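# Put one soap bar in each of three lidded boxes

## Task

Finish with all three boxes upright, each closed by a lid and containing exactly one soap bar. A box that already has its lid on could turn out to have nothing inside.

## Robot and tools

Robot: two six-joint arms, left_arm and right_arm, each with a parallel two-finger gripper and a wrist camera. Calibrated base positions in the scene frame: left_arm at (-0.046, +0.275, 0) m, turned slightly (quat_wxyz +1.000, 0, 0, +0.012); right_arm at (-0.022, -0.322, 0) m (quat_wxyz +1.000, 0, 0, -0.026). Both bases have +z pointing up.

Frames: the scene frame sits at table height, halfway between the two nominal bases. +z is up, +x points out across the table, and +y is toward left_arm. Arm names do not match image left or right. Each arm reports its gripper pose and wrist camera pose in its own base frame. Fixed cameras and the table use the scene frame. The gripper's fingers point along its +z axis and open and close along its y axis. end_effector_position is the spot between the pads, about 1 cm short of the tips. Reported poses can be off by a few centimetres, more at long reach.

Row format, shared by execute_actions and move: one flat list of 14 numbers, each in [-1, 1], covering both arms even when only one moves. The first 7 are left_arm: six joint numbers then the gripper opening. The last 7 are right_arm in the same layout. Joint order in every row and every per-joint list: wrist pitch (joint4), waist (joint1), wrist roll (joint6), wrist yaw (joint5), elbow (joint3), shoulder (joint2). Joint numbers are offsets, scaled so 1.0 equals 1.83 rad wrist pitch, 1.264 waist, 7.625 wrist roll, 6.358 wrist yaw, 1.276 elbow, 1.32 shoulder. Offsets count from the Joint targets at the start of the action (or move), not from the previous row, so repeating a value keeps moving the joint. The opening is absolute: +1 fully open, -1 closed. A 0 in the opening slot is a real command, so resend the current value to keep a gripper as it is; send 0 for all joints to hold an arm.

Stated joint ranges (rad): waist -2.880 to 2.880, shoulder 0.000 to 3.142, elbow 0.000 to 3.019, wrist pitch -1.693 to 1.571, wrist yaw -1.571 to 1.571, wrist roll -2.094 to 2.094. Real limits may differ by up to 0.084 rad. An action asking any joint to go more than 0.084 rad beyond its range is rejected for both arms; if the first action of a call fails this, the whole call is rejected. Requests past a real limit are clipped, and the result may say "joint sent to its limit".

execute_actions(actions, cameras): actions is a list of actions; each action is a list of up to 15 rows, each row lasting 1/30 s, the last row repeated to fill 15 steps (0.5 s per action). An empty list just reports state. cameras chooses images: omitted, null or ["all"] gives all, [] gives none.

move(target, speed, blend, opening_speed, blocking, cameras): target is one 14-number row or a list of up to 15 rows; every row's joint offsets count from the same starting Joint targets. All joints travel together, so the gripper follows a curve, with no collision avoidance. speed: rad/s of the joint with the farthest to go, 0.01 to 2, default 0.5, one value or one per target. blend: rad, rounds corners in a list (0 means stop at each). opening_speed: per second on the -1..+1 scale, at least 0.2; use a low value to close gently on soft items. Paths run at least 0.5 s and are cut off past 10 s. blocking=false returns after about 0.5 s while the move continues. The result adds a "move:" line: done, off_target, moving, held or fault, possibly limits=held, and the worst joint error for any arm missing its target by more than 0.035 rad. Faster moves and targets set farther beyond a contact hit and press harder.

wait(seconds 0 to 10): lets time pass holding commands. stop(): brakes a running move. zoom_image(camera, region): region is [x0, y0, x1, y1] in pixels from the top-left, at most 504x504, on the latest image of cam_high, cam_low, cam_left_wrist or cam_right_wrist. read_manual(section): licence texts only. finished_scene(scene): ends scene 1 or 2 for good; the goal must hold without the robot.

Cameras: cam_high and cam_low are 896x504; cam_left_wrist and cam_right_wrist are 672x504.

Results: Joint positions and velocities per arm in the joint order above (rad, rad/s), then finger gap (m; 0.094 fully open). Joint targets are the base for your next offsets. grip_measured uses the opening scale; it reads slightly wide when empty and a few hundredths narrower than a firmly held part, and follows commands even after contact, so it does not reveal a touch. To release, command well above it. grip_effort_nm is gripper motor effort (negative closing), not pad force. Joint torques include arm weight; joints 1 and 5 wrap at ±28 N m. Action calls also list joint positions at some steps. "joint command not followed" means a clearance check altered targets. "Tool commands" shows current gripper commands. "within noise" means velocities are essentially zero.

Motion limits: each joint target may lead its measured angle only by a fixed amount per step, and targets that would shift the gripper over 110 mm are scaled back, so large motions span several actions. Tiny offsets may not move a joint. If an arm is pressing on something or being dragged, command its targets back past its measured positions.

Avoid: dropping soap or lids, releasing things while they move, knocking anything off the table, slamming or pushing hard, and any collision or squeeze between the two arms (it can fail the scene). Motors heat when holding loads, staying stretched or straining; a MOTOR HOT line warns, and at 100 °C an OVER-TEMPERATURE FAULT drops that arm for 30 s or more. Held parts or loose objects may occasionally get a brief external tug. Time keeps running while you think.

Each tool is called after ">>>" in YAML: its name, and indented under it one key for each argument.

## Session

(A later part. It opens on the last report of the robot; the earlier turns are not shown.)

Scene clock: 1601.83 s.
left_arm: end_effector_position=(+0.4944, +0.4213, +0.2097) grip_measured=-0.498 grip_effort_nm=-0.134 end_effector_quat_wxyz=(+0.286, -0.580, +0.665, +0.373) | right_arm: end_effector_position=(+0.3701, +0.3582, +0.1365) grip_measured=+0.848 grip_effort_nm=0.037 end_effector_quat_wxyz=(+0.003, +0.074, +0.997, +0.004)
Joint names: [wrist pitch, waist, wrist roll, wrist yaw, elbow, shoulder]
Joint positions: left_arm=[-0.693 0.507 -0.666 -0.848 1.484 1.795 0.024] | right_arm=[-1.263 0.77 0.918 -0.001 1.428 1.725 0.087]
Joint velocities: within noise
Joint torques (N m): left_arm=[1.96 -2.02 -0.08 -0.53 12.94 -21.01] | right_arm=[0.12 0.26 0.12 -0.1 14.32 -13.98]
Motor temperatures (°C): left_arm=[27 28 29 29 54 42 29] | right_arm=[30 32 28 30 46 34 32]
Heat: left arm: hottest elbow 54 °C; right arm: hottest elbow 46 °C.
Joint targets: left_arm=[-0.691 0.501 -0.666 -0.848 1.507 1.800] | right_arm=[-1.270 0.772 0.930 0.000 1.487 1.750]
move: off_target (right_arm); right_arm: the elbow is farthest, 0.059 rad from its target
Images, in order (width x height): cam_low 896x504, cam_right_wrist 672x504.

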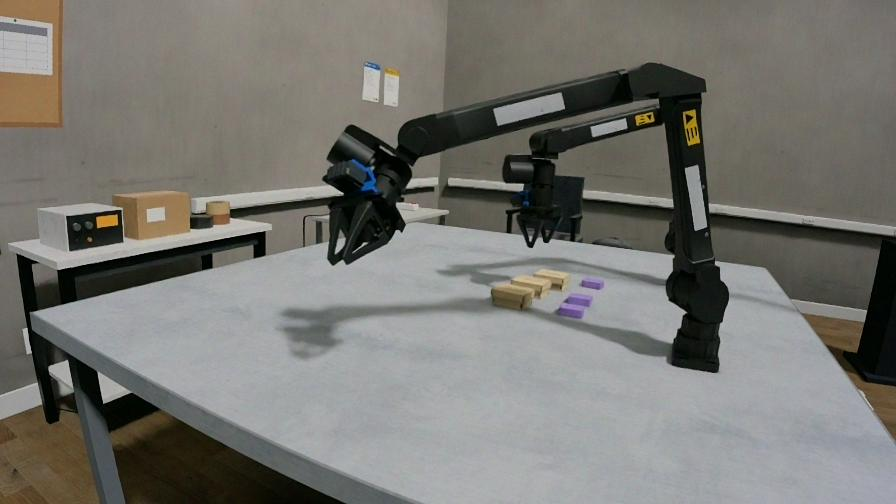

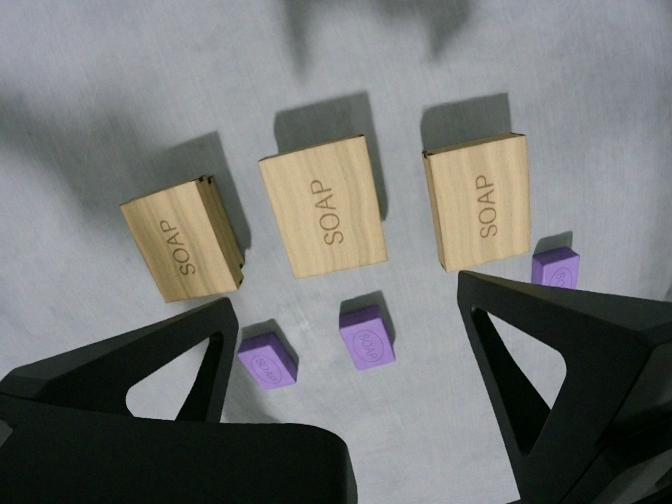

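>>> move:
  target:
    - [0,0,0,0,0,0,-0.5,0.0727,0.0032,-0.0101,0,-0.0933,0.0568,0.85]
    - [0,0,0,0,0,0,-0.5,0.141,0.0032,-0.0101,0,-0.1411,0.1061,0.85]
  speed: [0.3,0.15]
  cameras: ["cam_right_wrist","cam_low"]

>>> zoom_image:
  camera: "cam_low"
  region: [485, 260, 570, 315]

Scene clock: 1635.57 s.
left_arm: end_effector_position=(+0.4944, +0.4213, +0.2097) grip_measured=-0.498 grip_effort_nm=-0.129 end_effector_quat_wxyz=(+0.286, -0.580, +0.665, +0.373) | right_arm: end_effector_position=(+0.3766, +0.3645, +0.0285) grip_measured=+0.848 grip_effort_nm=0.042 end_effector_quat_wxyz=(+0.001, +0.047, +0.999, +0.001)
Joint names: [wrist pitch, waist, wrist roll, wrist yaw, elbow, shoulder]
Joint positions: left_arm=[-0.693 0.507 -0.666 -0.848 1.484 1.795 0.024] | right_arm=[-1.021 0.77 0.864 -0.001 1.32 1.866 0.087]
Joint velocities: within noise
Joint torques (N m): left_arm=[1.98 -2.02 -0.08 -0.53 12.94 -21.07] | right_arm=[0.55 0.67 -0.1 -0.1 7.3 -15.03]
Motor temperatures (°C): left_arm=[27 28 29 29 54 42 29] | right_arm=[30 32 28 30 50 33 31]
Heat: left arm: hottest elbow 54 °C; right arm: hottest elbow 50 °C.
Joint targets: left_arm=[-0.691 0.501 -0.666 -0.848 1.507 1.800] | right_arm=[-1.012 0.776 0.853 0.000 1.307 1.890]
move: done
Images, in order (width x height): cam_low 896x504, cam_right_wrist 672x504.

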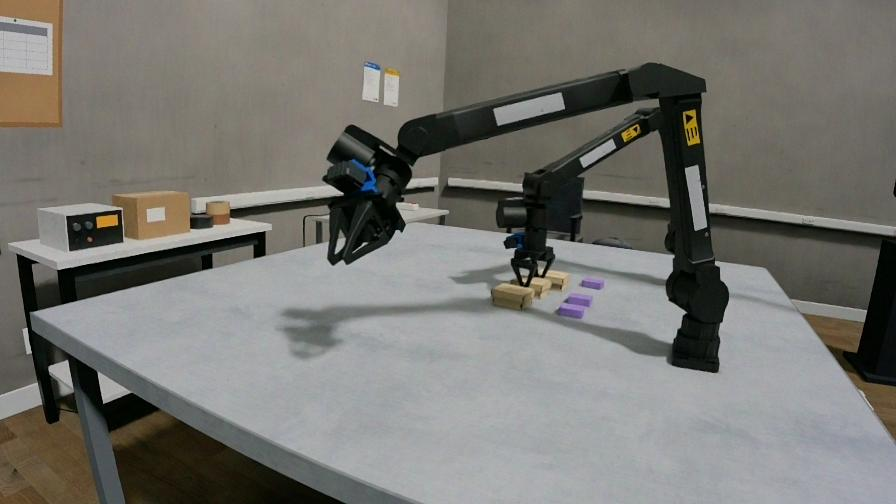

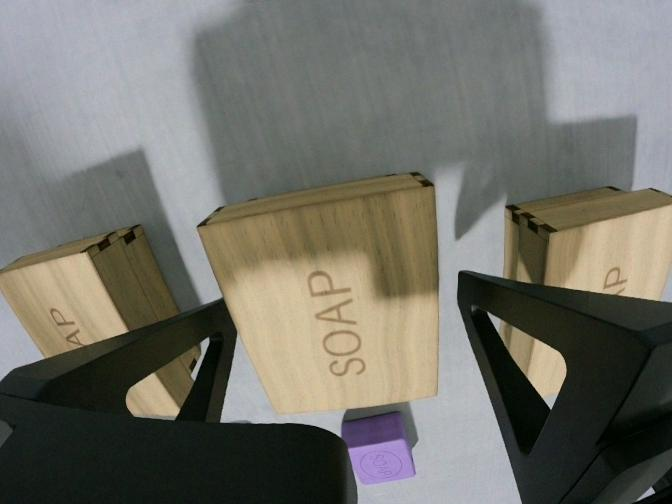

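Scaled by 5.929 from the camera's 896x504 image, which has a finer 1280x720 frame.

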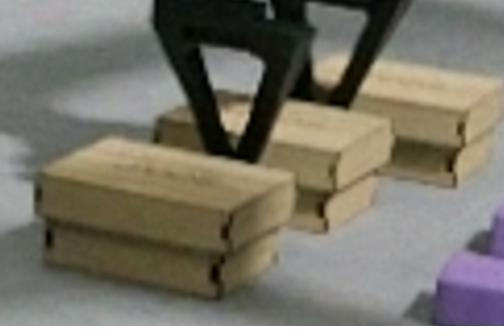

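>>> move:
  target:
    - [0,0,0,0,0,0,-0.5,0,0.0045,-0.0028,0,0,0,0.85]
    - [0,0,0,0,0,0,-0.5,0,0.0045,-0.0028,0,0,0,0.2]
  opening_speed: 0.3
  cameras: ["cam_right_wrist"]

Scene clock: 1650.90 s.
left_arm: end_effector_position=(+0.4944, +0.4213, +0.2097) grip_measured=-0.498 grip_effort_nm=-0.134 end_effector_quat_wxyz=(+0.286, -0.580, +0.665, +0.373) | right_arm: end_effector_position=(+0.3752, +0.3662, +0.0285) grip_measured=+0.376 grip_effort_nm=-1.072 end_effector_quat_wxyz=(+0.001, +0.034, +0.999, +0.002)
Joint names: [wrist pitch, waist, wrist roll, wrist yaw, elbow, shoulder]
Joint positions: left_arm=[-0.693 0.507 -0.666 -0.848 1.484 1.795 0.024] | right_arm=[-1.02 0.774 0.843 -0.001 1.32 1.866 0.065]
Joint velocities: within noise
Joint torques (N m): left_arm=[1.98 -2.02 -0.08 -0.53 12.94 -21.01] | right_arm=[0.66 0.79 -0.1 -0.1 7.3 -15.03]
Motor temperatures (°C): left_arm=[27 28 29 29 54 42 29] | right_arm=[30 32 28 30 50 33 31]
Heat: left arm: hottest elbow 54 °C; right arm: hottest elbow 50 °C.
Joint targets: left_arm=[-0.691 0.501 -0.666 -0.848 1.507 1.800] | right_arm=[-1.013 0.782 0.832 0.000 1.307 1.890]
move: done
Images, in order (width x height): cam_right_wrist 672x504.

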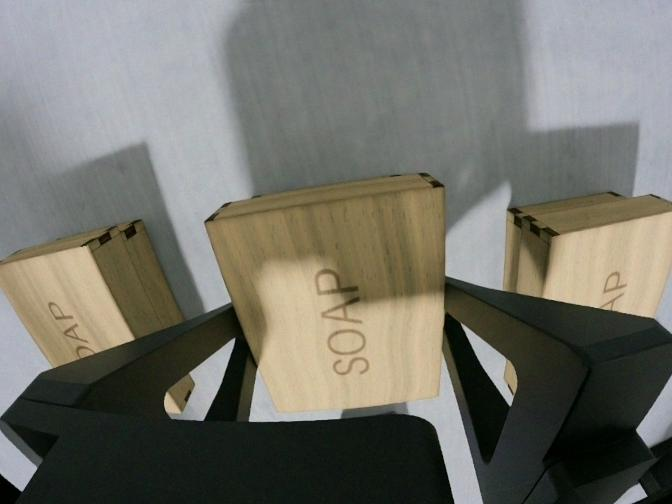

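>>> move:
  target:
    - [0,0,0,0,0,0,-0.5,-0.0749,0,0,0,0.0972,-0.0682,0.2]
    - [0,0,0,0,0,0,-0.5,-0.1404,0,0,0,0.1411,-0.1061,0.2]
    - [0,0,0,0,0,0,-0.5,-0.1404,-0.34,-0.0564,0,0.1411,-0.1061,0.2]
  speed: [0.15,0.3,0.4]
  cameras: ["cam_right_wrist","cam_high"]

>>> zoom_image:
  camera: "cam_high"
  region: [370, 200, 440, 280]

Scene clock: 1665.70 s.
left_arm: end_effector_position=(+0.4944, +0.4213, +0.2097) grip_measured=-0.498 grip_effort_nm=-0.134 end_effector_quat_wxyz=(+0.286, -0.580, +0.665, +0.373) | right_arm: end_effector_position=(+0.4866, +0.1752, +0.1221) grip_measured=+0.376 grip_effort_nm=-1.077 end_effector_quat_wxyz=(-0.007, +0.034, +0.999, -0.003)
Joint names: [wrist pitch, waist, wrist roll, wrist yaw, elbow, shoulder]
Joint positions: left_arm=[-0.693 0.507 -0.666 -0.848 1.484 1.795 0.024] | right_arm=[-1.261 0.346 0.414 0 1.433 1.758 0.065]
Joint velocities: within noise
Joint torques (N m): left_arm=[1.98 -2.02 -0.08 -0.53 12.93 -21.07] | right_arm=[0.05 0.62 -0.11 -0.14 13.81 -16.97]
Motor temperatures (°C): left_arm=[27 28 29 29 54 42 29] | right_arm=[30 32 28 30 50 33 31]
Heat: left arm: hottest elbow 54 °C; right arm: hottest elbow 50 °C.
Joint targets: left_arm=[-0.691 0.501 -0.666 -0.848 1.507 1.800] | right_arm=[-1.270 0.352 0.402 0.000 1.487 1.750]
move: off_target (right_arm); right_arm: the elbow is farthest, 0.054 rad from its target
Images, in order (width x height): cam_high 896x504, cam_right_wrist 672x504.

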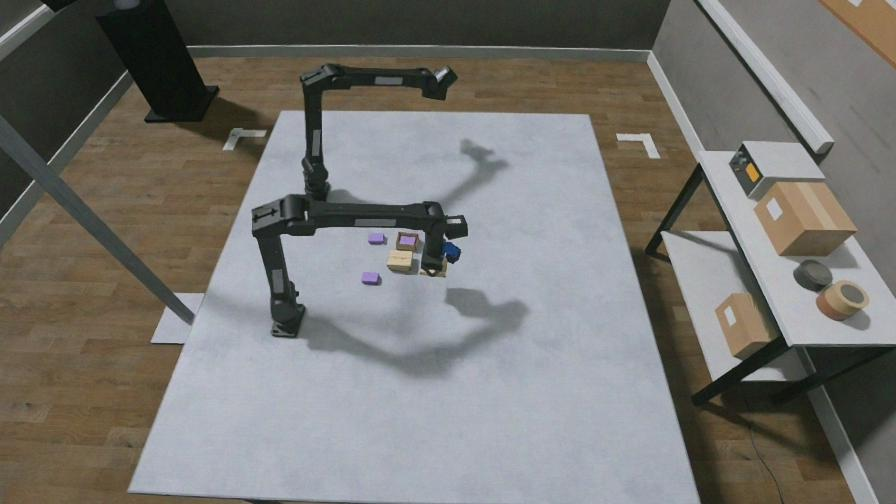

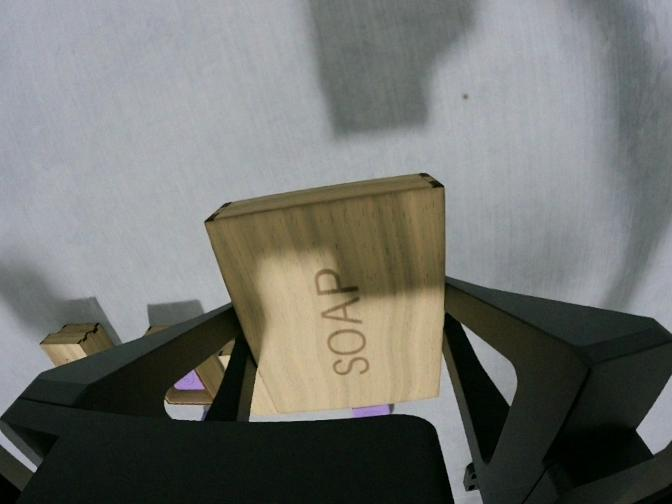

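Scaled by 6.300 from the camera's 896x504 image, which has a finer 1280x720 frame.

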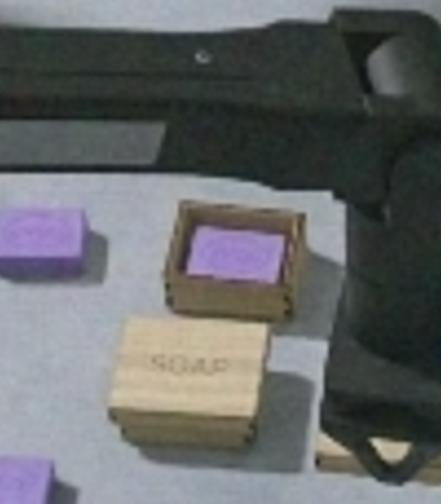

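>>> move:
  target: [0,0,0,0,0,0,-0.5,0,0.3402,0.0593,0,0,0,0.2]
  cameras: []

Scene clock: 1711.03 s.
left_arm: end_effector_position=(+0.4944, +0.4213, +0.2097) grip_measured=-0.498 grip_effort_nm=-0.134 end_effector_quat_wxyz=(+0.286, -0.580, +0.665, +0.373) | right_arm: end_effector_position=(+0.3649, +0.3666, +0.1221) grip_measured=+0.376 grip_effort_nm=-1.082 end_effector_quat_wxyz=(-0.006, +0.027, +1.000, -0.005)
Joint names: [wrist pitch, waist, wrist roll, wrist yaw, elbow, shoulder]
Joint positions: left_arm=[-0.693 0.507 -0.666 -0.848 1.484 1.795 0.024] | right_arm=[-1.261 0.788 0.842 -0.001 1.433 1.758 0.065]
Joint velocities: within noise
Joint torques (N m): left_arm=[1.96 -2.02 -0.09 -0.53 12.92 -21.01] | right_arm=[0.03 -0.5 0.09 -0.11 13.78 -16.91]
Motor temperatures (°C): left_arm=[27 28 29 29 54 42 29] | right_arm=[30 32 28 30 57 34 32]
Heat: left arm: hottest elbow 54 °C; right arm: hottest elbow 57 °C.
Joint targets: left_arm=[-0.691 0.501 -0.666 -0.848 1.507 1.800] | right_arm=[-1.270 0.782 0.854 0.000 1.487 1.750]
move: off_target (right_arm); right_arm: the elbow is farthest, 0.054 rad from its target
No camera images: "cameras" was empty.

>>> move:
  target: [0,0,0,0,0,0,-0.5,0.0727,-0.0119,0,0,-0.0933,0.0568,0.2]
  cameras: []

Scene clock: 1719.93 s.
left_arm: end_effector_position=(+0.4944, +0.4213, +0.2097) grip_measured=-0.498 grip_effort_nm=-0.129 end_effector_quat_wxyz=(+0.286, -0.580, +0.665, +0.373) | right_arm: end_effector_position=(+0.3735, +0.3645, +0.0746) grip_measured=+0.376 grip_effort_nm=-1.077 end_effector_quat_wxyz=(-0.004, +0.034, +0.999, -0.004)
Joint names: [wrist pitch, waist, wrist roll, wrist yaw, elbow, shoulder]
Joint positions: left_arm=[-0.693 0.507 -0.666 -0.848 1.484 1.795 0.024] | right_arm=[-1.145 0.774 0.843 -0.001 1.376 1.813 0.065]
Joint velocities: within noise
Joint torques (N m): left_arm=[1.98 -2.02 -0.08 -0.52 12.94 -21.01] | right_arm=[0.75 -0.56 0.12 -0.1 7.99 -15.79]
Motor temperatures (°C): left_arm=[27 28 29 29 54 42 29] | right_arm=[30 32 28 30 57 34 32]
Heat: left arm: hottest elbow 54 °C; right arm: hottest elbow 57 °C.
Joint targets: left_arm=[-0.691 0.501 -0.666 -0.848 1.507 1.800] | right_arm=[-1.136 0.767 0.854 0.000 1.368 1.825]
move: done
No camera images: "cameras" was empty.

Waist and roll match exactly. Lower: wp +.123, el −.061, sh +.065.

>>> move:
  target: [0,0,0,0,0,0,-0.5,0.0674,0,0,0,-0.0478,0.0492,0.2]
  speed: 0.1
  cameras: ["cam_low"]

>>> zoom_image:
  camera: "cam_low"
  region: [485, 255, 585, 315]

Scene clock: 1726.97 s.
left_arm: end_effector_position=(+0.4944, +0.4213, +0.2097) grip_measured=-0.498 grip_effort_nm=-0.129 end_effector_quat_wxyz=(+0.286, -0.580, +0.665, +0.373) | right_arm: end_effector_position=(+0.3764, +0.3674, +0.0428) grip_measured=+0.376 grip_effort_nm=-1.077 end_effector_quat_wxyz=(+0.004, +0.034, +0.999, +0.004)
Joint names: [wrist pitch, waist, wrist roll, wrist yaw, elbow, shoulder]
Joint positions: left_arm=[-0.693 0.507 -0.666 -0.848 1.484 1.795 0.024] | right_arm=[-1.046 0.774 0.843 -0.001 1.334 1.847 0.065]
Joint velocities: within noise
Joint torques (N m): left_arm=[1.99 -1.96 -0.08 -0.53 12.92 -21.07] | right_arm=[1.55 -0.56 0.11 -0.1 6.35 -13.51]
Motor temperatures (°C): left_arm=[27 28 29 29 54 42 29] | right_arm=[30 32 28 30 55 35 32]
Heat: left arm: hottest elbow 54 °C; right arm: hottest elbow 55 °C.
Joint targets: left_arm=[-0.691 0.501 -0.666 -0.848 1.507 1.800] | right_arm=[-1.013 0.767 0.854 0.000 1.307 1.890]
move: off_target (right_arm); right_arm: the shoulder is farthest, 0.043 rad from its target
Images, in order (width x height): cam_low 896x504.

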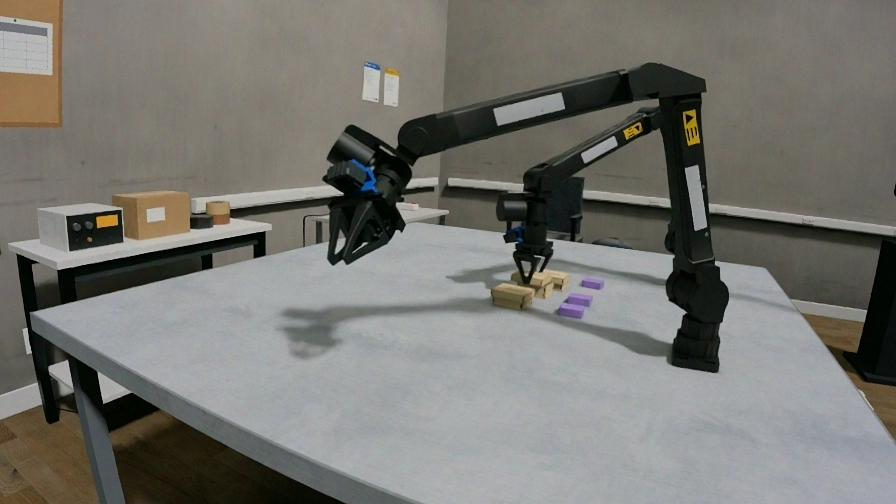

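Scaled by 5.040 from the camera's 896x504 image, which has a finer 1280x720 frame.

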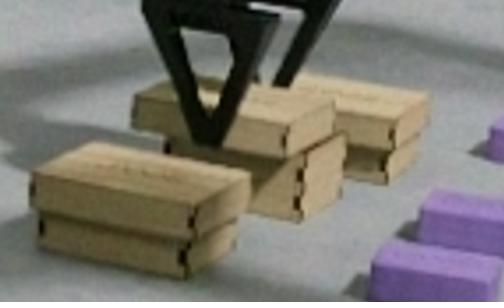

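>>> move:
  target: [0,0,0,0,0,0,-0.5,-0.0674,0,0,0,0.0478,-0.0592,0.2]
  speed: 0.2
  cameras: ["cam_high","cam_low","cam_right_wrist"]

>>> zoom_image:
  camera: "cam_low"
  region: [485, 245, 585, 315]

>>> zoom_image:
  camera: "cam_high"
  region: [360, 200, 450, 270]

Scene clock: 1754.23 s.
left_arm: end_effector_position=(+0.4944, +0.4213, +0.2097) grip_measured=-0.498 grip_effort_nm=-0.139 end_effector_quat_wxyz=(+0.286, -0.580, +0.665, +0.373) | right_arm: end_effector_position=(+0.3632, +0.3545, +0.0549) grip_measured=+0.376 grip_effort_nm=-1.077 end_effector_quat_wxyz=(-0.017, +0.034, +0.999, -0.017)
Joint names: [wrist pitch, waist, wrist roll, wrist yaw, elbow, shoulder]
Joint positions: left_arm=[-0.693 0.507 -0.666 -0.848 1.484 1.795 0.024] | right_arm=[-1.128 0.774 0.843 -0.001 1.333 1.823 0.065]
Joint velocities: within noise
Joint torques (N m): left_arm=[1.98 -2.02 -0.08 -0.53 12.93 -21.01] | right_arm=[0.01 -0.56 0.12 -0.11 11.45 -17.44]
Motor temperatures (°C): left_arm=[27 28 29 29 54 42 29] | right_arm=[30 32 28 30 49 34 32]
Heat: left arm: hottest elbow 54 °C; right arm: hottest elbow 49 °C.
Joint targets: left_arm=[-0.691 0.501 -0.666 -0.848 1.507 1.800] | right_arm=[-1.136 0.767 0.854 0.000 1.368 1.812]
move: done
Images, in order (width x height): cam_high 896x504, cam_low 896x504, cam_right_wrist 672x504.

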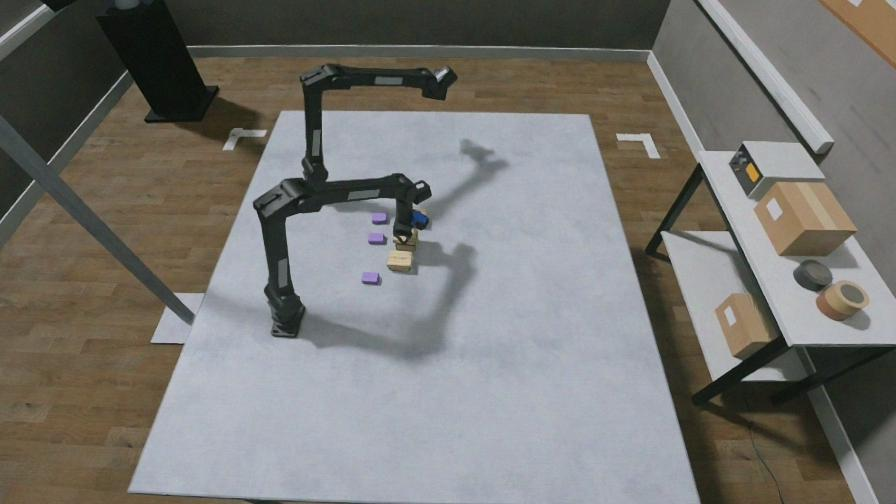

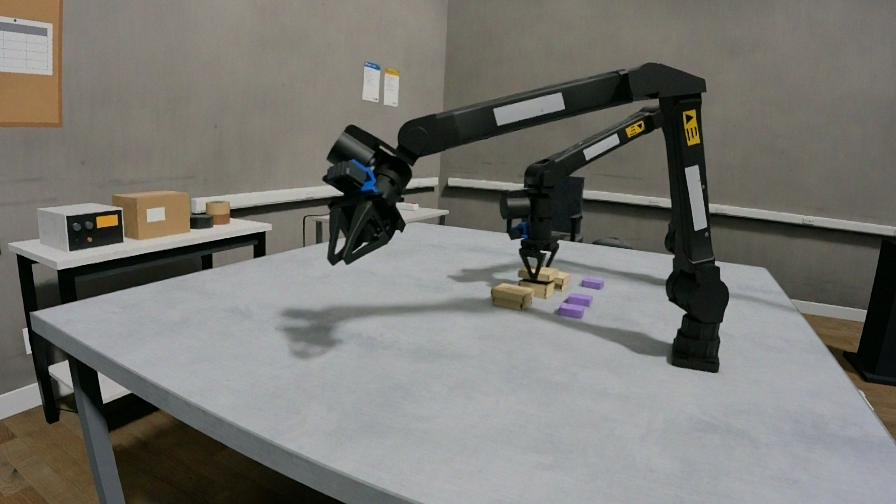

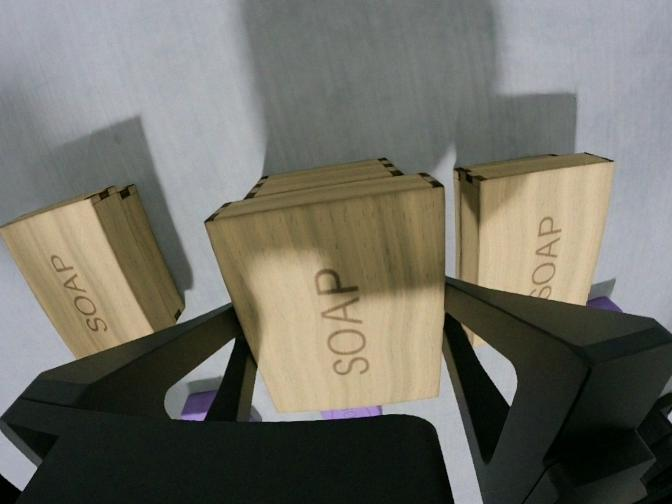

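Scaled by 5.040 from the camera's 896x504 image, which has a finer 1280x720 frame.

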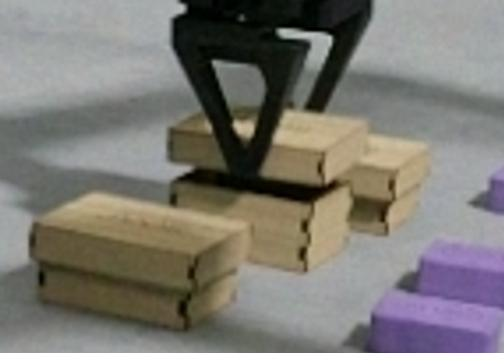

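Scaled by 5.600 from the camera's 896x504 image, which has a finer 1280x720 frame.

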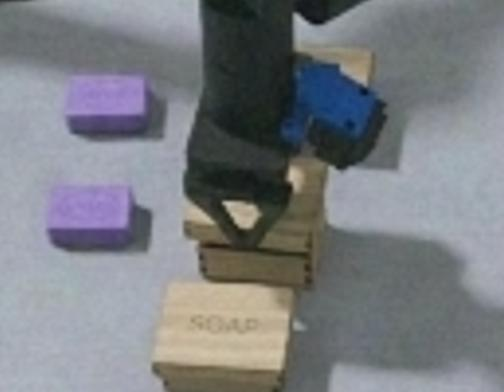

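>>> zoom_image:
  camera: "cam_right_wrist"
  region: [190, 130, 470, 260]

Scaled by 1.800 from the camera's 672x504 image, which has a finer 960x720 frame.

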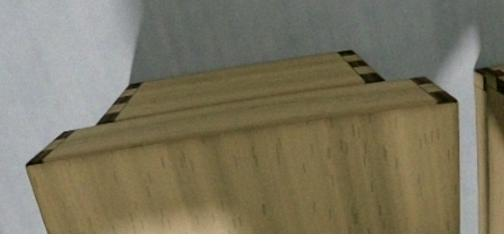

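>>> move:
  target: [0,0,0,0,0,0,-0.5,0.0399,0,0,0,-0.0603,0.0076,0.2]
  speed: 0.15
  cameras: ["cam_low","cam_high","cam_right_wrist"]

>>> zoom_image:
  camera: "cam_right_wrist"
  region: [190, 130, 470, 260]

>>> zoom_image:
  camera: "cam_low"
  region: [485, 245, 585, 315]

Scene clock: 1825.37 s.
left_arm: end_effector_position=(+0.4944, +0.4213, +0.2097) grip_measured=-0.498 grip_effort_nm=-0.125 end_effector_quat_wxyz=(+0.286, -0.580, +0.665, +0.373) | right_arm: end_effector_position=(+0.3639, +0.3552, +0.0447) grip_measured=+0.376 grip_effort_nm=-1.077 end_effector_quat_wxyz=(-0.008, +0.034, +0.999, -0.007)
Joint names: [wrist pitch, waist, wrist roll, wrist yaw, elbow, shoulder]
Joint positions: left_arm=[-0.693 0.507 -0.666 -0.848 1.484 1.795 0.024] | right_arm=[-1.072 0.774 0.843 -0.001 1.304 1.823 0.065]
Joint velocities: within noise
Joint torques (N m): left_arm=[1.96 -2.02 -0.08 -0.53 12.93 -21.01] | right_arm=[0.59 -0.56 0.12 -0.1 7.36 -16.44]
Motor temperatures (°C): left_arm=[27 28 29 29 55 42 29] | right_arm=[30 32 28 30 50 36 33]
Heat: left arm: hottest elbow 55 °C; right arm: hottest elbow 50 °C.
Joint targets: left_arm=[-0.691 0.501 -0.666 -0.848 1.507 1.800] | right_arm=[-1.064 0.767 0.854 0.000 1.291 1.822]
move: done
Images, in order (width x height): cam_high 896x504, cam_low 896x504, cam_right_wrist 672x504.

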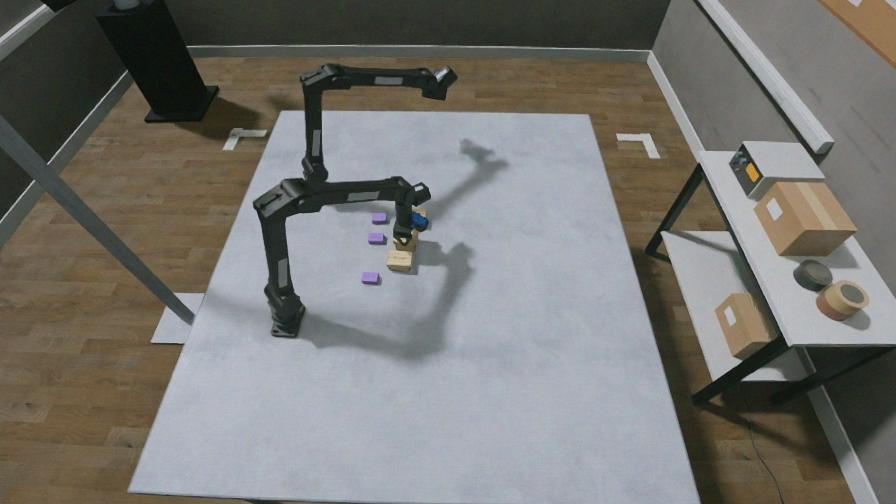

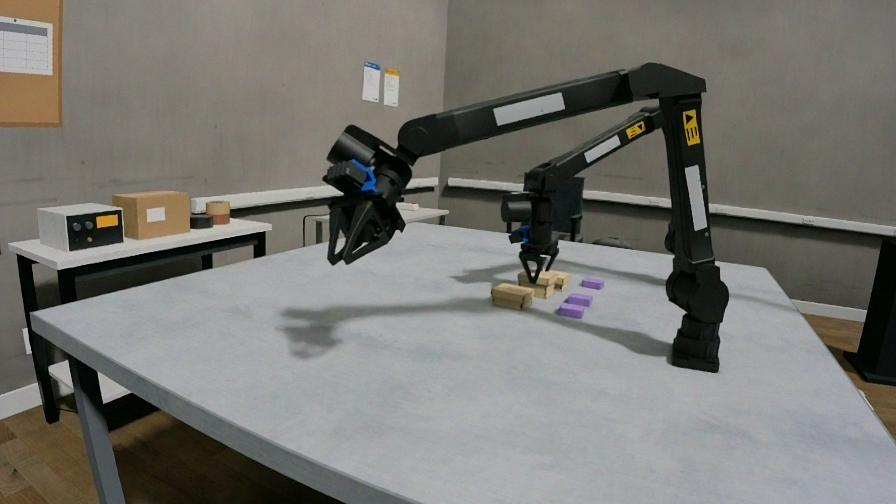

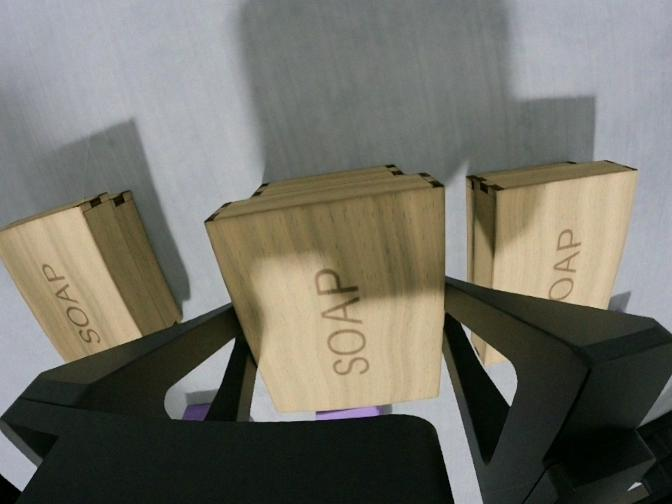

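Scaled by 1.800 from the camera's 672x504 image, which has a finer 960x720 frame.

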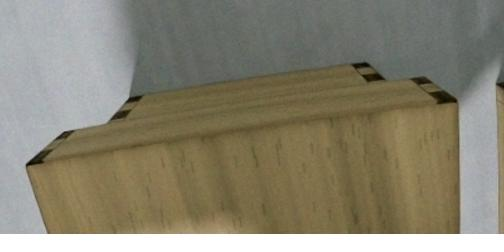

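Scaled by 5.040 from the camera's 896x504 image, which has a finer 1280x720 frame.

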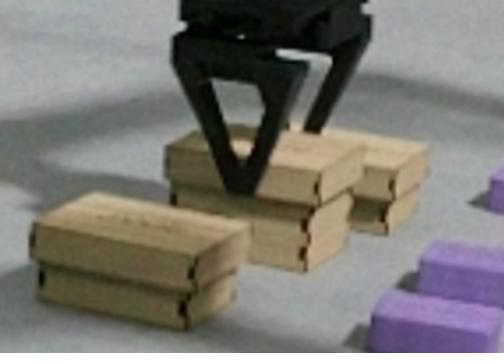

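>>> move:
  target: [0,0,0,0,0,0,-0.5,0.0350,0,0,0,-0.0227,0.0288,0.2]
  speed: 0.05
  cameras: ["cam_low"]

>>> zoom_image:
  camera: "cam_low"
  region: [485, 245, 585, 315]

Scene clock: 1834.87 s.
left_arm: end_effector_position=(+0.4944, +0.4213, +0.2097) grip_measured=-0.498 grip_effort_nm=-0.129 end_effector_quat_wxyz=(+0.286, -0.580, +0.665, +0.373) | right_arm: end_effector_position=(+0.3659, +0.3565, +0.0423) grip_measured=+0.376 grip_effort_nm=-1.072 end_effector_quat_wxyz=(+0.001, +0.036, +0.999, +0.000)
Joint names: [wrist pitch, waist, wrist roll, wrist yaw, elbow, shoulder]
Joint positions: left_arm=[-0.693 0.507 -0.666 -0.848 1.484 1.795 0.024] | right_arm=[-1.041 0.774 0.846 0.002 1.29 1.819 0.065]
Joint velocities: within noise
Joint torques (N m): left_arm=[1.98 -2.02 -0.08 -0.52 12.94 -21.01] | right_arm=[1.88 -0.56 0.09 -0.2 6.04 -13.1]
Motor temperatures (°C): left_arm=[27 28 29 29 55 42 29] | right_arm=[30 32 28 30 50 36 33]
Heat: left arm: hottest elbow 55 °C; right arm: hottest elbow 50 °C.
Joint targets: left_arm=[-0.691 0.501 -0.666 -0.848 1.507 1.800] | right_arm=[-0.999 0.767 0.854 0.000 1.262 1.860]
move: off_target (right_arm); right_arm: the shoulder is farthest, 0.041 rad from its target
Images, in order (width x height): cam_low 896x504.

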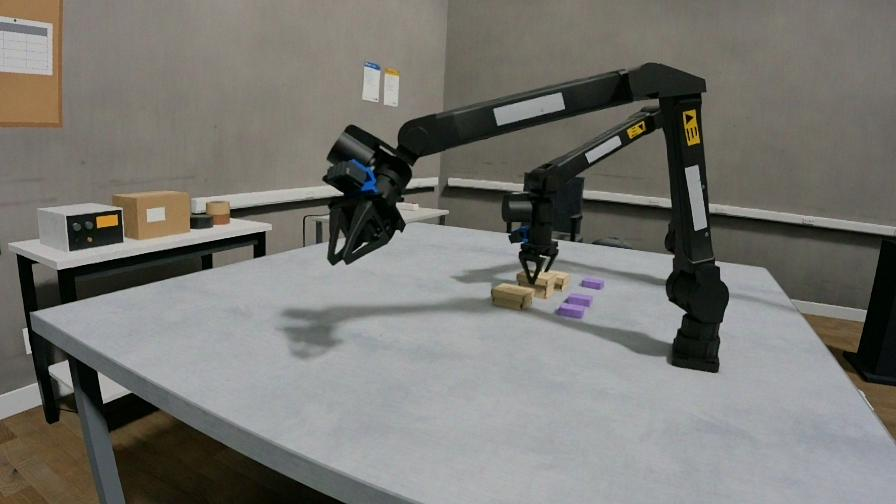

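Scaled by 5.040 from the camera's 896x504 image, which has a finer 1280x720 frame.

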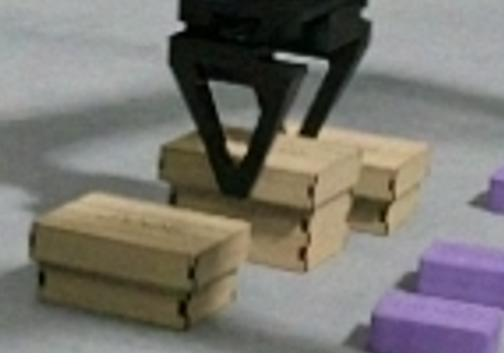

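>>> move:
  target:
    - [0,0,0,0,0,0,-0.5,0,0,0,0,0,-0.053,0.2]
    - [0,0,0,0,0,0,-0.5,-0.002,-0.0016,0,0,0,-0.053,0.2]
  speed: 0.15
  cameras: ["cam_right_wrist"]

>>> zoom_image:
  camera: "cam_right_wrist"
  region: [190, 130, 470, 260]

Scene clock: 1875.97 s.
left_arm: end_effector_position=(+0.4944, +0.4213, +0.2097) grip_measured=-0.498 grip_effort_nm=-0.134 end_effector_quat_wxyz=(+0.286, -0.580, +0.665, +0.373) | right_arm: end_effector_position=(+0.3673, +0.3569, +0.0449) grip_measured=+0.376 grip_effort_nm=-1.077 end_effector_quat_wxyz=(+0.010, +0.037, +0.999, +0.010)
Joint names: [wrist pitch, waist, wrist roll, wrist yaw, elbow, shoulder]
Joint positions: left_arm=[-0.693 0.507 -0.666 -0.848 1.484 1.795 0.024] | right_arm=[-1.014 0.772 0.846 0.001 1.275 1.804 0.065]
Joint velocities: within noise
Joint torques (N m): left_arm=[1.98 -2.02 -0.08 -0.53 12.93 -21.07] | right_arm=[0.8 -0.62 0.09 -0.18 7.36 -17.32]
Motor temperatures (°C): left_arm=[27 28 29 29 55 42 29] | right_arm=[30 32 28 30 47 35 33]
Heat: left arm: hottest elbow 55 °C; right arm: hottest elbow 47 °C.
Joint targets: left_arm=[-0.691 0.501 -0.666 -0.848 1.507 1.800] | right_arm=[-1.003 0.765 0.854 0.000 1.262 1.790]
move: done
Images, in order (width x height): cam_right_wrist 672x504.

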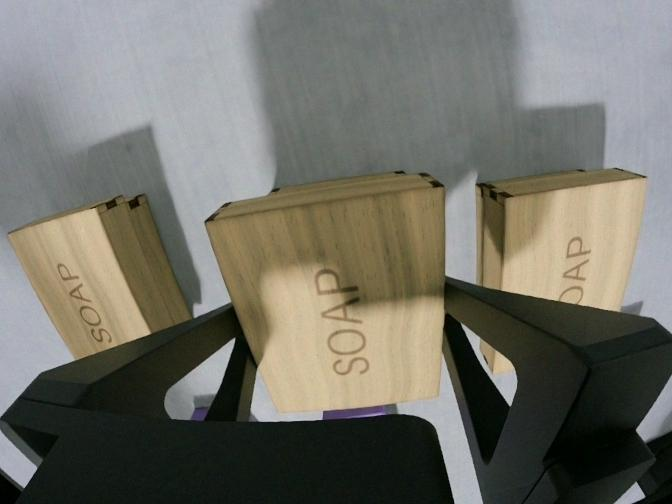

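Scaled by 1.800 from the camera's 672x504 image, which has a finer 960x720 frame.

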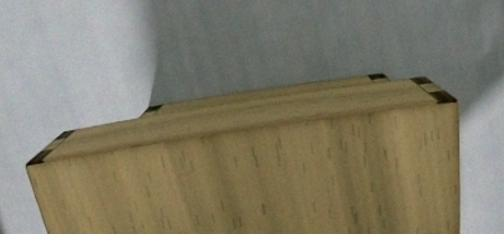

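>>> move:
  target:
    - [0,0,0,0,0,0,-0.5,0,-0.0036,0,0,0,-0.004,0.2]
    - [0,0,0,0,0,0,-0.5,0,-0.0036,0,0,0,0.053,0.2]
  speed: 0.06
  cameras: ["cam_low","cam_right_wrist"]

>>> zoom_image:
  camera: "cam_low"
  region: [485, 245, 585, 315]

>>> zoom_image:
  camera: "cam_right_wrist"
  region: [190, 130, 470, 260]

Scene clock: 1916.63 s.
left_arm: end_effector_position=(+0.4944, +0.4213, +0.2097) grip_measured=-0.498 grip_effort_nm=-0.129 end_effector_quat_wxyz=(+0.286, -0.580, +0.665, +0.373) | right_arm: end_effector_position=(+0.3692, +0.3555, +0.0438) grip_measured=+0.376 grip_effort_nm=-1.077 end_effector_quat_wxyz=(+0.010, +0.039, +0.999, +0.010)
Joint names: [wrist pitch, waist, wrist roll, wrist yaw, elbow, shoulder]
Joint positions: left_arm=[-0.693 0.507 -0.666 -0.848 1.484 1.795 0.024] | right_arm=[-1.012 0.768 0.846 0.001 1.275 1.806 0.065]
Joint velocities: within noise
Joint torques (N m): left_arm=[1.98 -2.08 -0.08 -0.53 12.94 -21.01] | right_arm=[0.75 -0.62 0.09 -0.17 7.38 -11.93]
Motor temperatures (°C): left_arm=[27 28 29 29 55 42 29] | right_arm=[30 32 28 30 47 37 33]
Heat: left arm: hottest elbow 55 °C; right arm: hottest elbow 47 °C.
Joint targets: left_arm=[-0.691 0.501 -0.666 -0.848 1.507 1.800] | right_arm=[-1.003 0.760 0.854 0.000 1.262 1.860]
move: off_target (right_arm); right_arm: the shoulder is farthest, 0.054 rad from its target
Images, in order (width x height): cam_low 896x504, cam_right_wrist 672x504.

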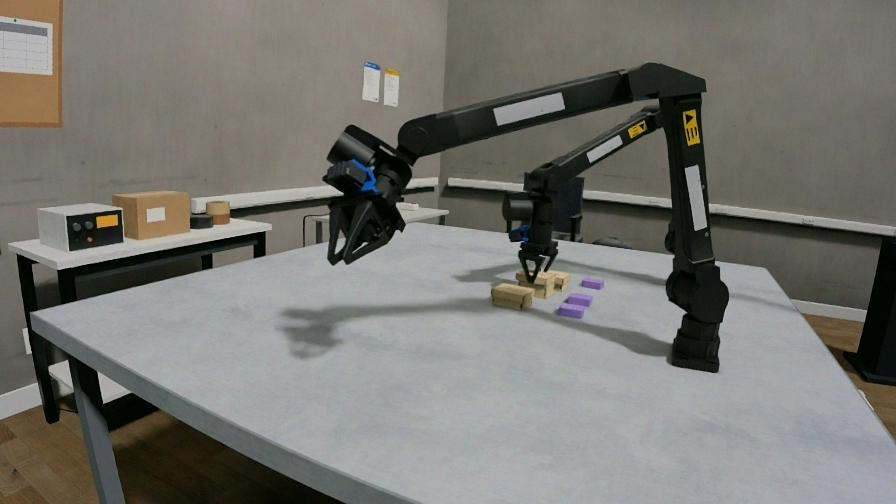

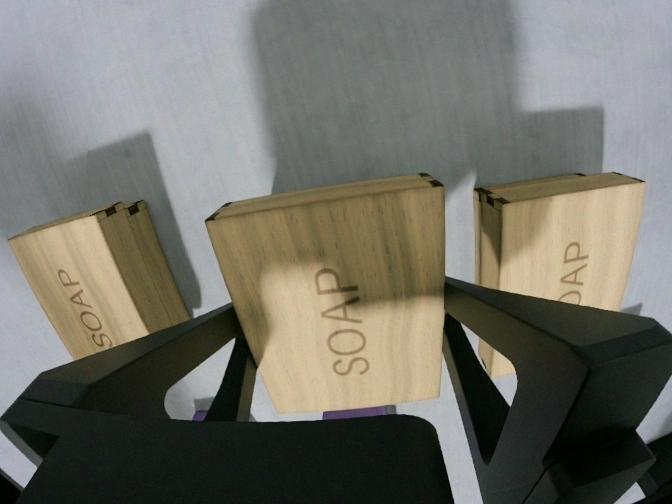

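Scaled by 5.040 from the camera's 896x504 image, which has a finer 1280x720 frame.

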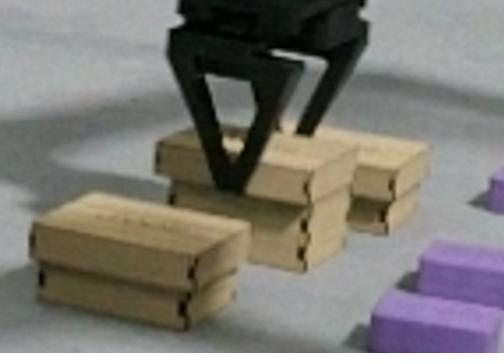

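Scaled by 1.800 from the camera's 672x504 image, which has a finer 960x720 frame.

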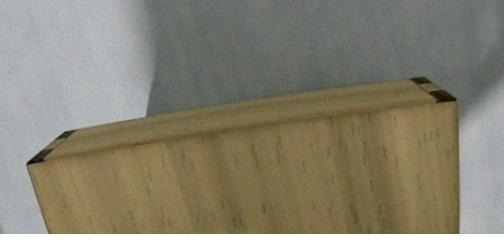

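>>> move:
  target:
    - [0,0,0,0,0,0,-0.5,0,0,0,0,0,-0.0682,0.2]
    - [0,0,0,0,0,0,-0.5,-0.0546,0,0,0,0.0831,-0.0682,0.2]
    - [0,0,0,0,0,0,-0.5,-0.0169,0,0,0,0.011,-0.0455,0.2]
  speed: 0.15
  cameras: ["cam_right_wrist"]

>>> zoom_image:
  camera: "cam_right_wrist"
  region: [190, 130, 470, 260]

Scene clock: 1940.80 s.
left_arm: end_effector_position=(+0.4944, +0.4213, +0.2097) grip_measured=-0.498 grip_effort_nm=-0.129 end_effector_quat_wxyz=(+0.286, -0.580, +0.665, +0.373) | right_arm: end_effector_position=(+0.3692, +0.3556, +0.0603) grip_measured=+0.376 grip_effort_nm=-1.082 end_effector_quat_wxyz=(+0.013, +0.039, +0.999, +0.012)
Joint names: [wrist pitch, waist, wrist roll, wrist yaw, elbow, shoulder]
Joint positions: left_arm=[-0.693 0.507 -0.666 -0.848 1.484 1.795 0.024] | right_arm=[-1.043 0.768 0.846 0.001 1.289 1.781 0.065]
Joint velocities: within noise
Joint torques (N m): left_arm=[1.96 -2.02 -0.08 -0.53 12.94 -21.01] | right_arm=[0.72 -0.56 0.08 -0.16 7.61 -14.62]
Motor temperatures (°C): left_arm=[27 28 29 29 55 42 29] | right_arm=[30 32 28 30 47 35 33]
Heat: left arm: hottest elbow 55 °C; right arm: hottest elbow 47 °C.
Joint targets: left_arm=[-0.691 0.501 -0.666 -0.848 1.507 1.800] | right_arm=[-1.034 0.760 0.854 0.000 1.276 1.800]
move: done
Images, in order (width x height): cam_right_wrist 672x504.

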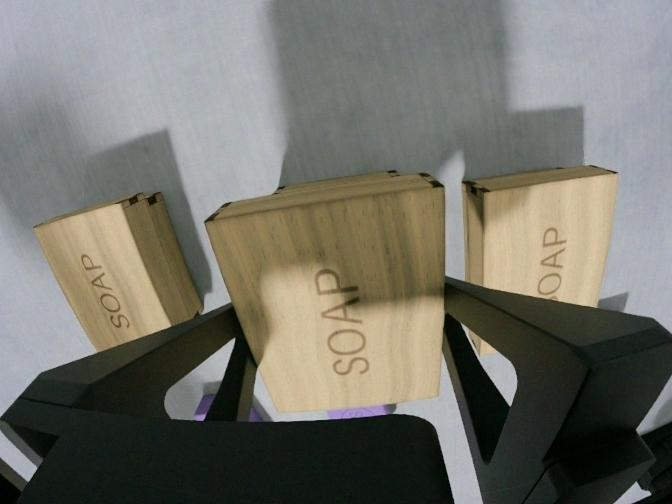

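Scaled by 1.800 from the camera's 672x504 image, which has a finer 960x720 frame.

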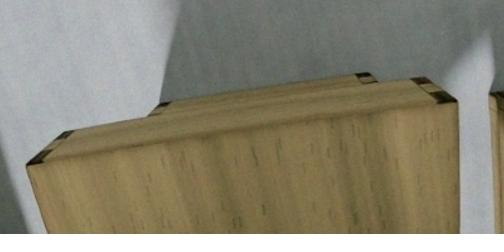

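>>> move:
  target:
    - [0,0,0,0,0,0,-0.5,0,-0.0032,0,0,0,0,0.2]
    - [0,0,0,0,0,0,-0.5,0,-0.0032,0,0,0,0.0265,0.2]
    - [0,0,0,0,0,0,-0.5,0.0186,-0.0032,0,0,-0.0114,0.0439,0.2]
  speed: 0.06
  cameras: ["cam_low","cam_right_wrist"]

>>> zoom_image:
  camera: "cam_low"
  region: [485, 245, 585, 315]

>>> zoom_image:
  camera: "cam_right_wrist"
  region: [190, 130, 470, 260]

Scene clock: 1973.30 s.
left_arm: end_effector_position=(+0.4944, +0.4213, +0.2097) grip_measured=-0.498 grip_effort_nm=-0.134 end_effector_quat_wxyz=(+0.286, -0.580, +0.665, +0.373) | right_arm: end_effector_position=(+0.3700, +0.3535, +0.0429) grip_measured=+0.376 grip_effort_nm=-1.077 end_effector_quat_wxyz=(+0.004, +0.041, +0.999, +0.004)
Joint names: [wrist pitch, waist, wrist roll, wrist yaw, elbow, shoulder]
Joint positions: left_arm=[-0.693 0.507 -0.666 -0.848 1.484 1.795 0.024] | right_arm=[-1.03 0.764 0.846 0 1.286 1.815 0.065]
Joint velocities: within noise
Joint torques (N m): left_arm=[1.98 -2.02 -0.09 -0.52 12.96 -20.95] | right_arm=[1.46 -0.56 0.09 -0.15 6.42 -13.04]
Motor temperatures (°C): left_arm=[27 28 29 29 55 42 29] | right_arm=[30 32 28 30 46 35 33]
Heat: left arm: hottest elbow 55 °C; right arm: hottest elbow 46 °C.
Joint targets: left_arm=[-0.691 0.501 -0.666 -0.848 1.507 1.800] | right_arm=[-1.000 0.756 0.854 0.000 1.261 1.858]
move: off_target (right_arm); right_arm: the shoulder is farthest, 0.043 rad from its target
Images, in order (width x height): cam_low 896x504, cam_right_wrist 672x504.

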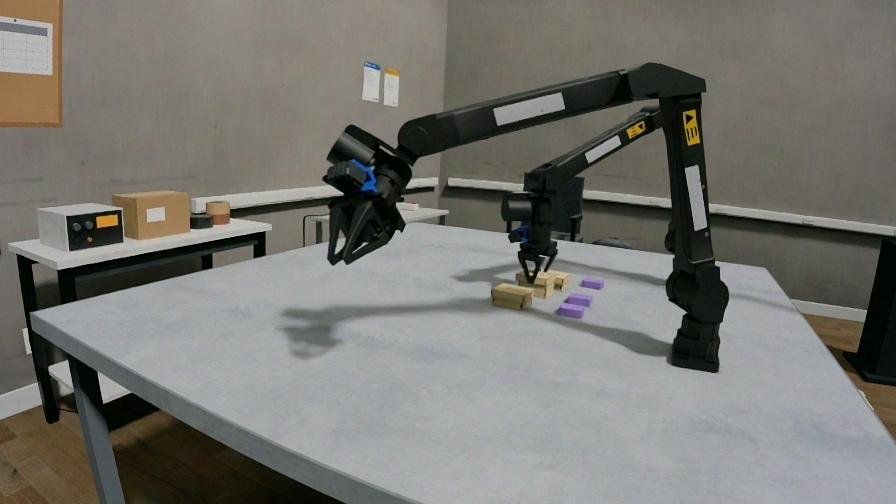

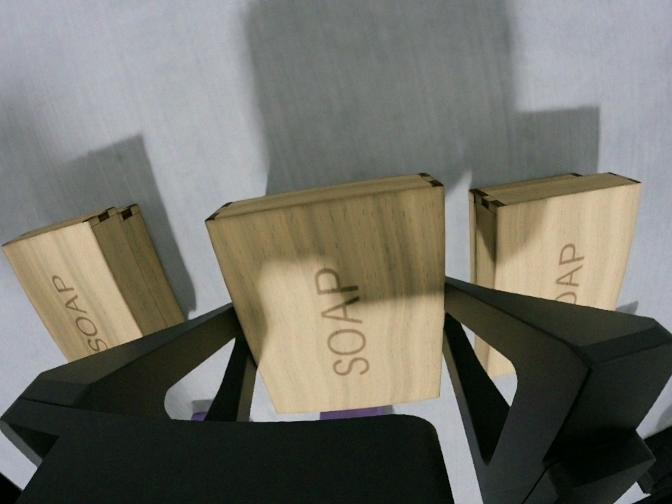

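Scaled by 5.040 from the camera's 896x504 image, which has a finer 1280x720 frame.

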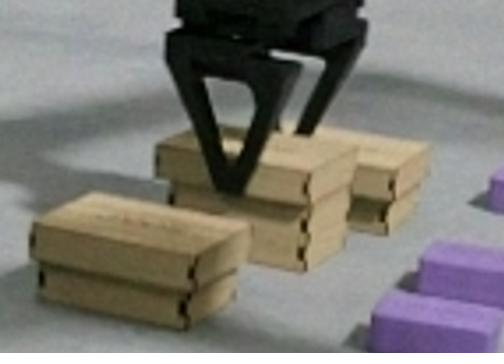

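Scaled by 1.800 from the camera's 672x504 image, which has a finer 960x720 frame.

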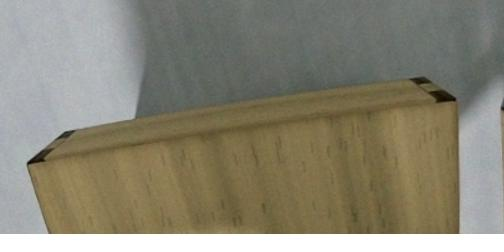

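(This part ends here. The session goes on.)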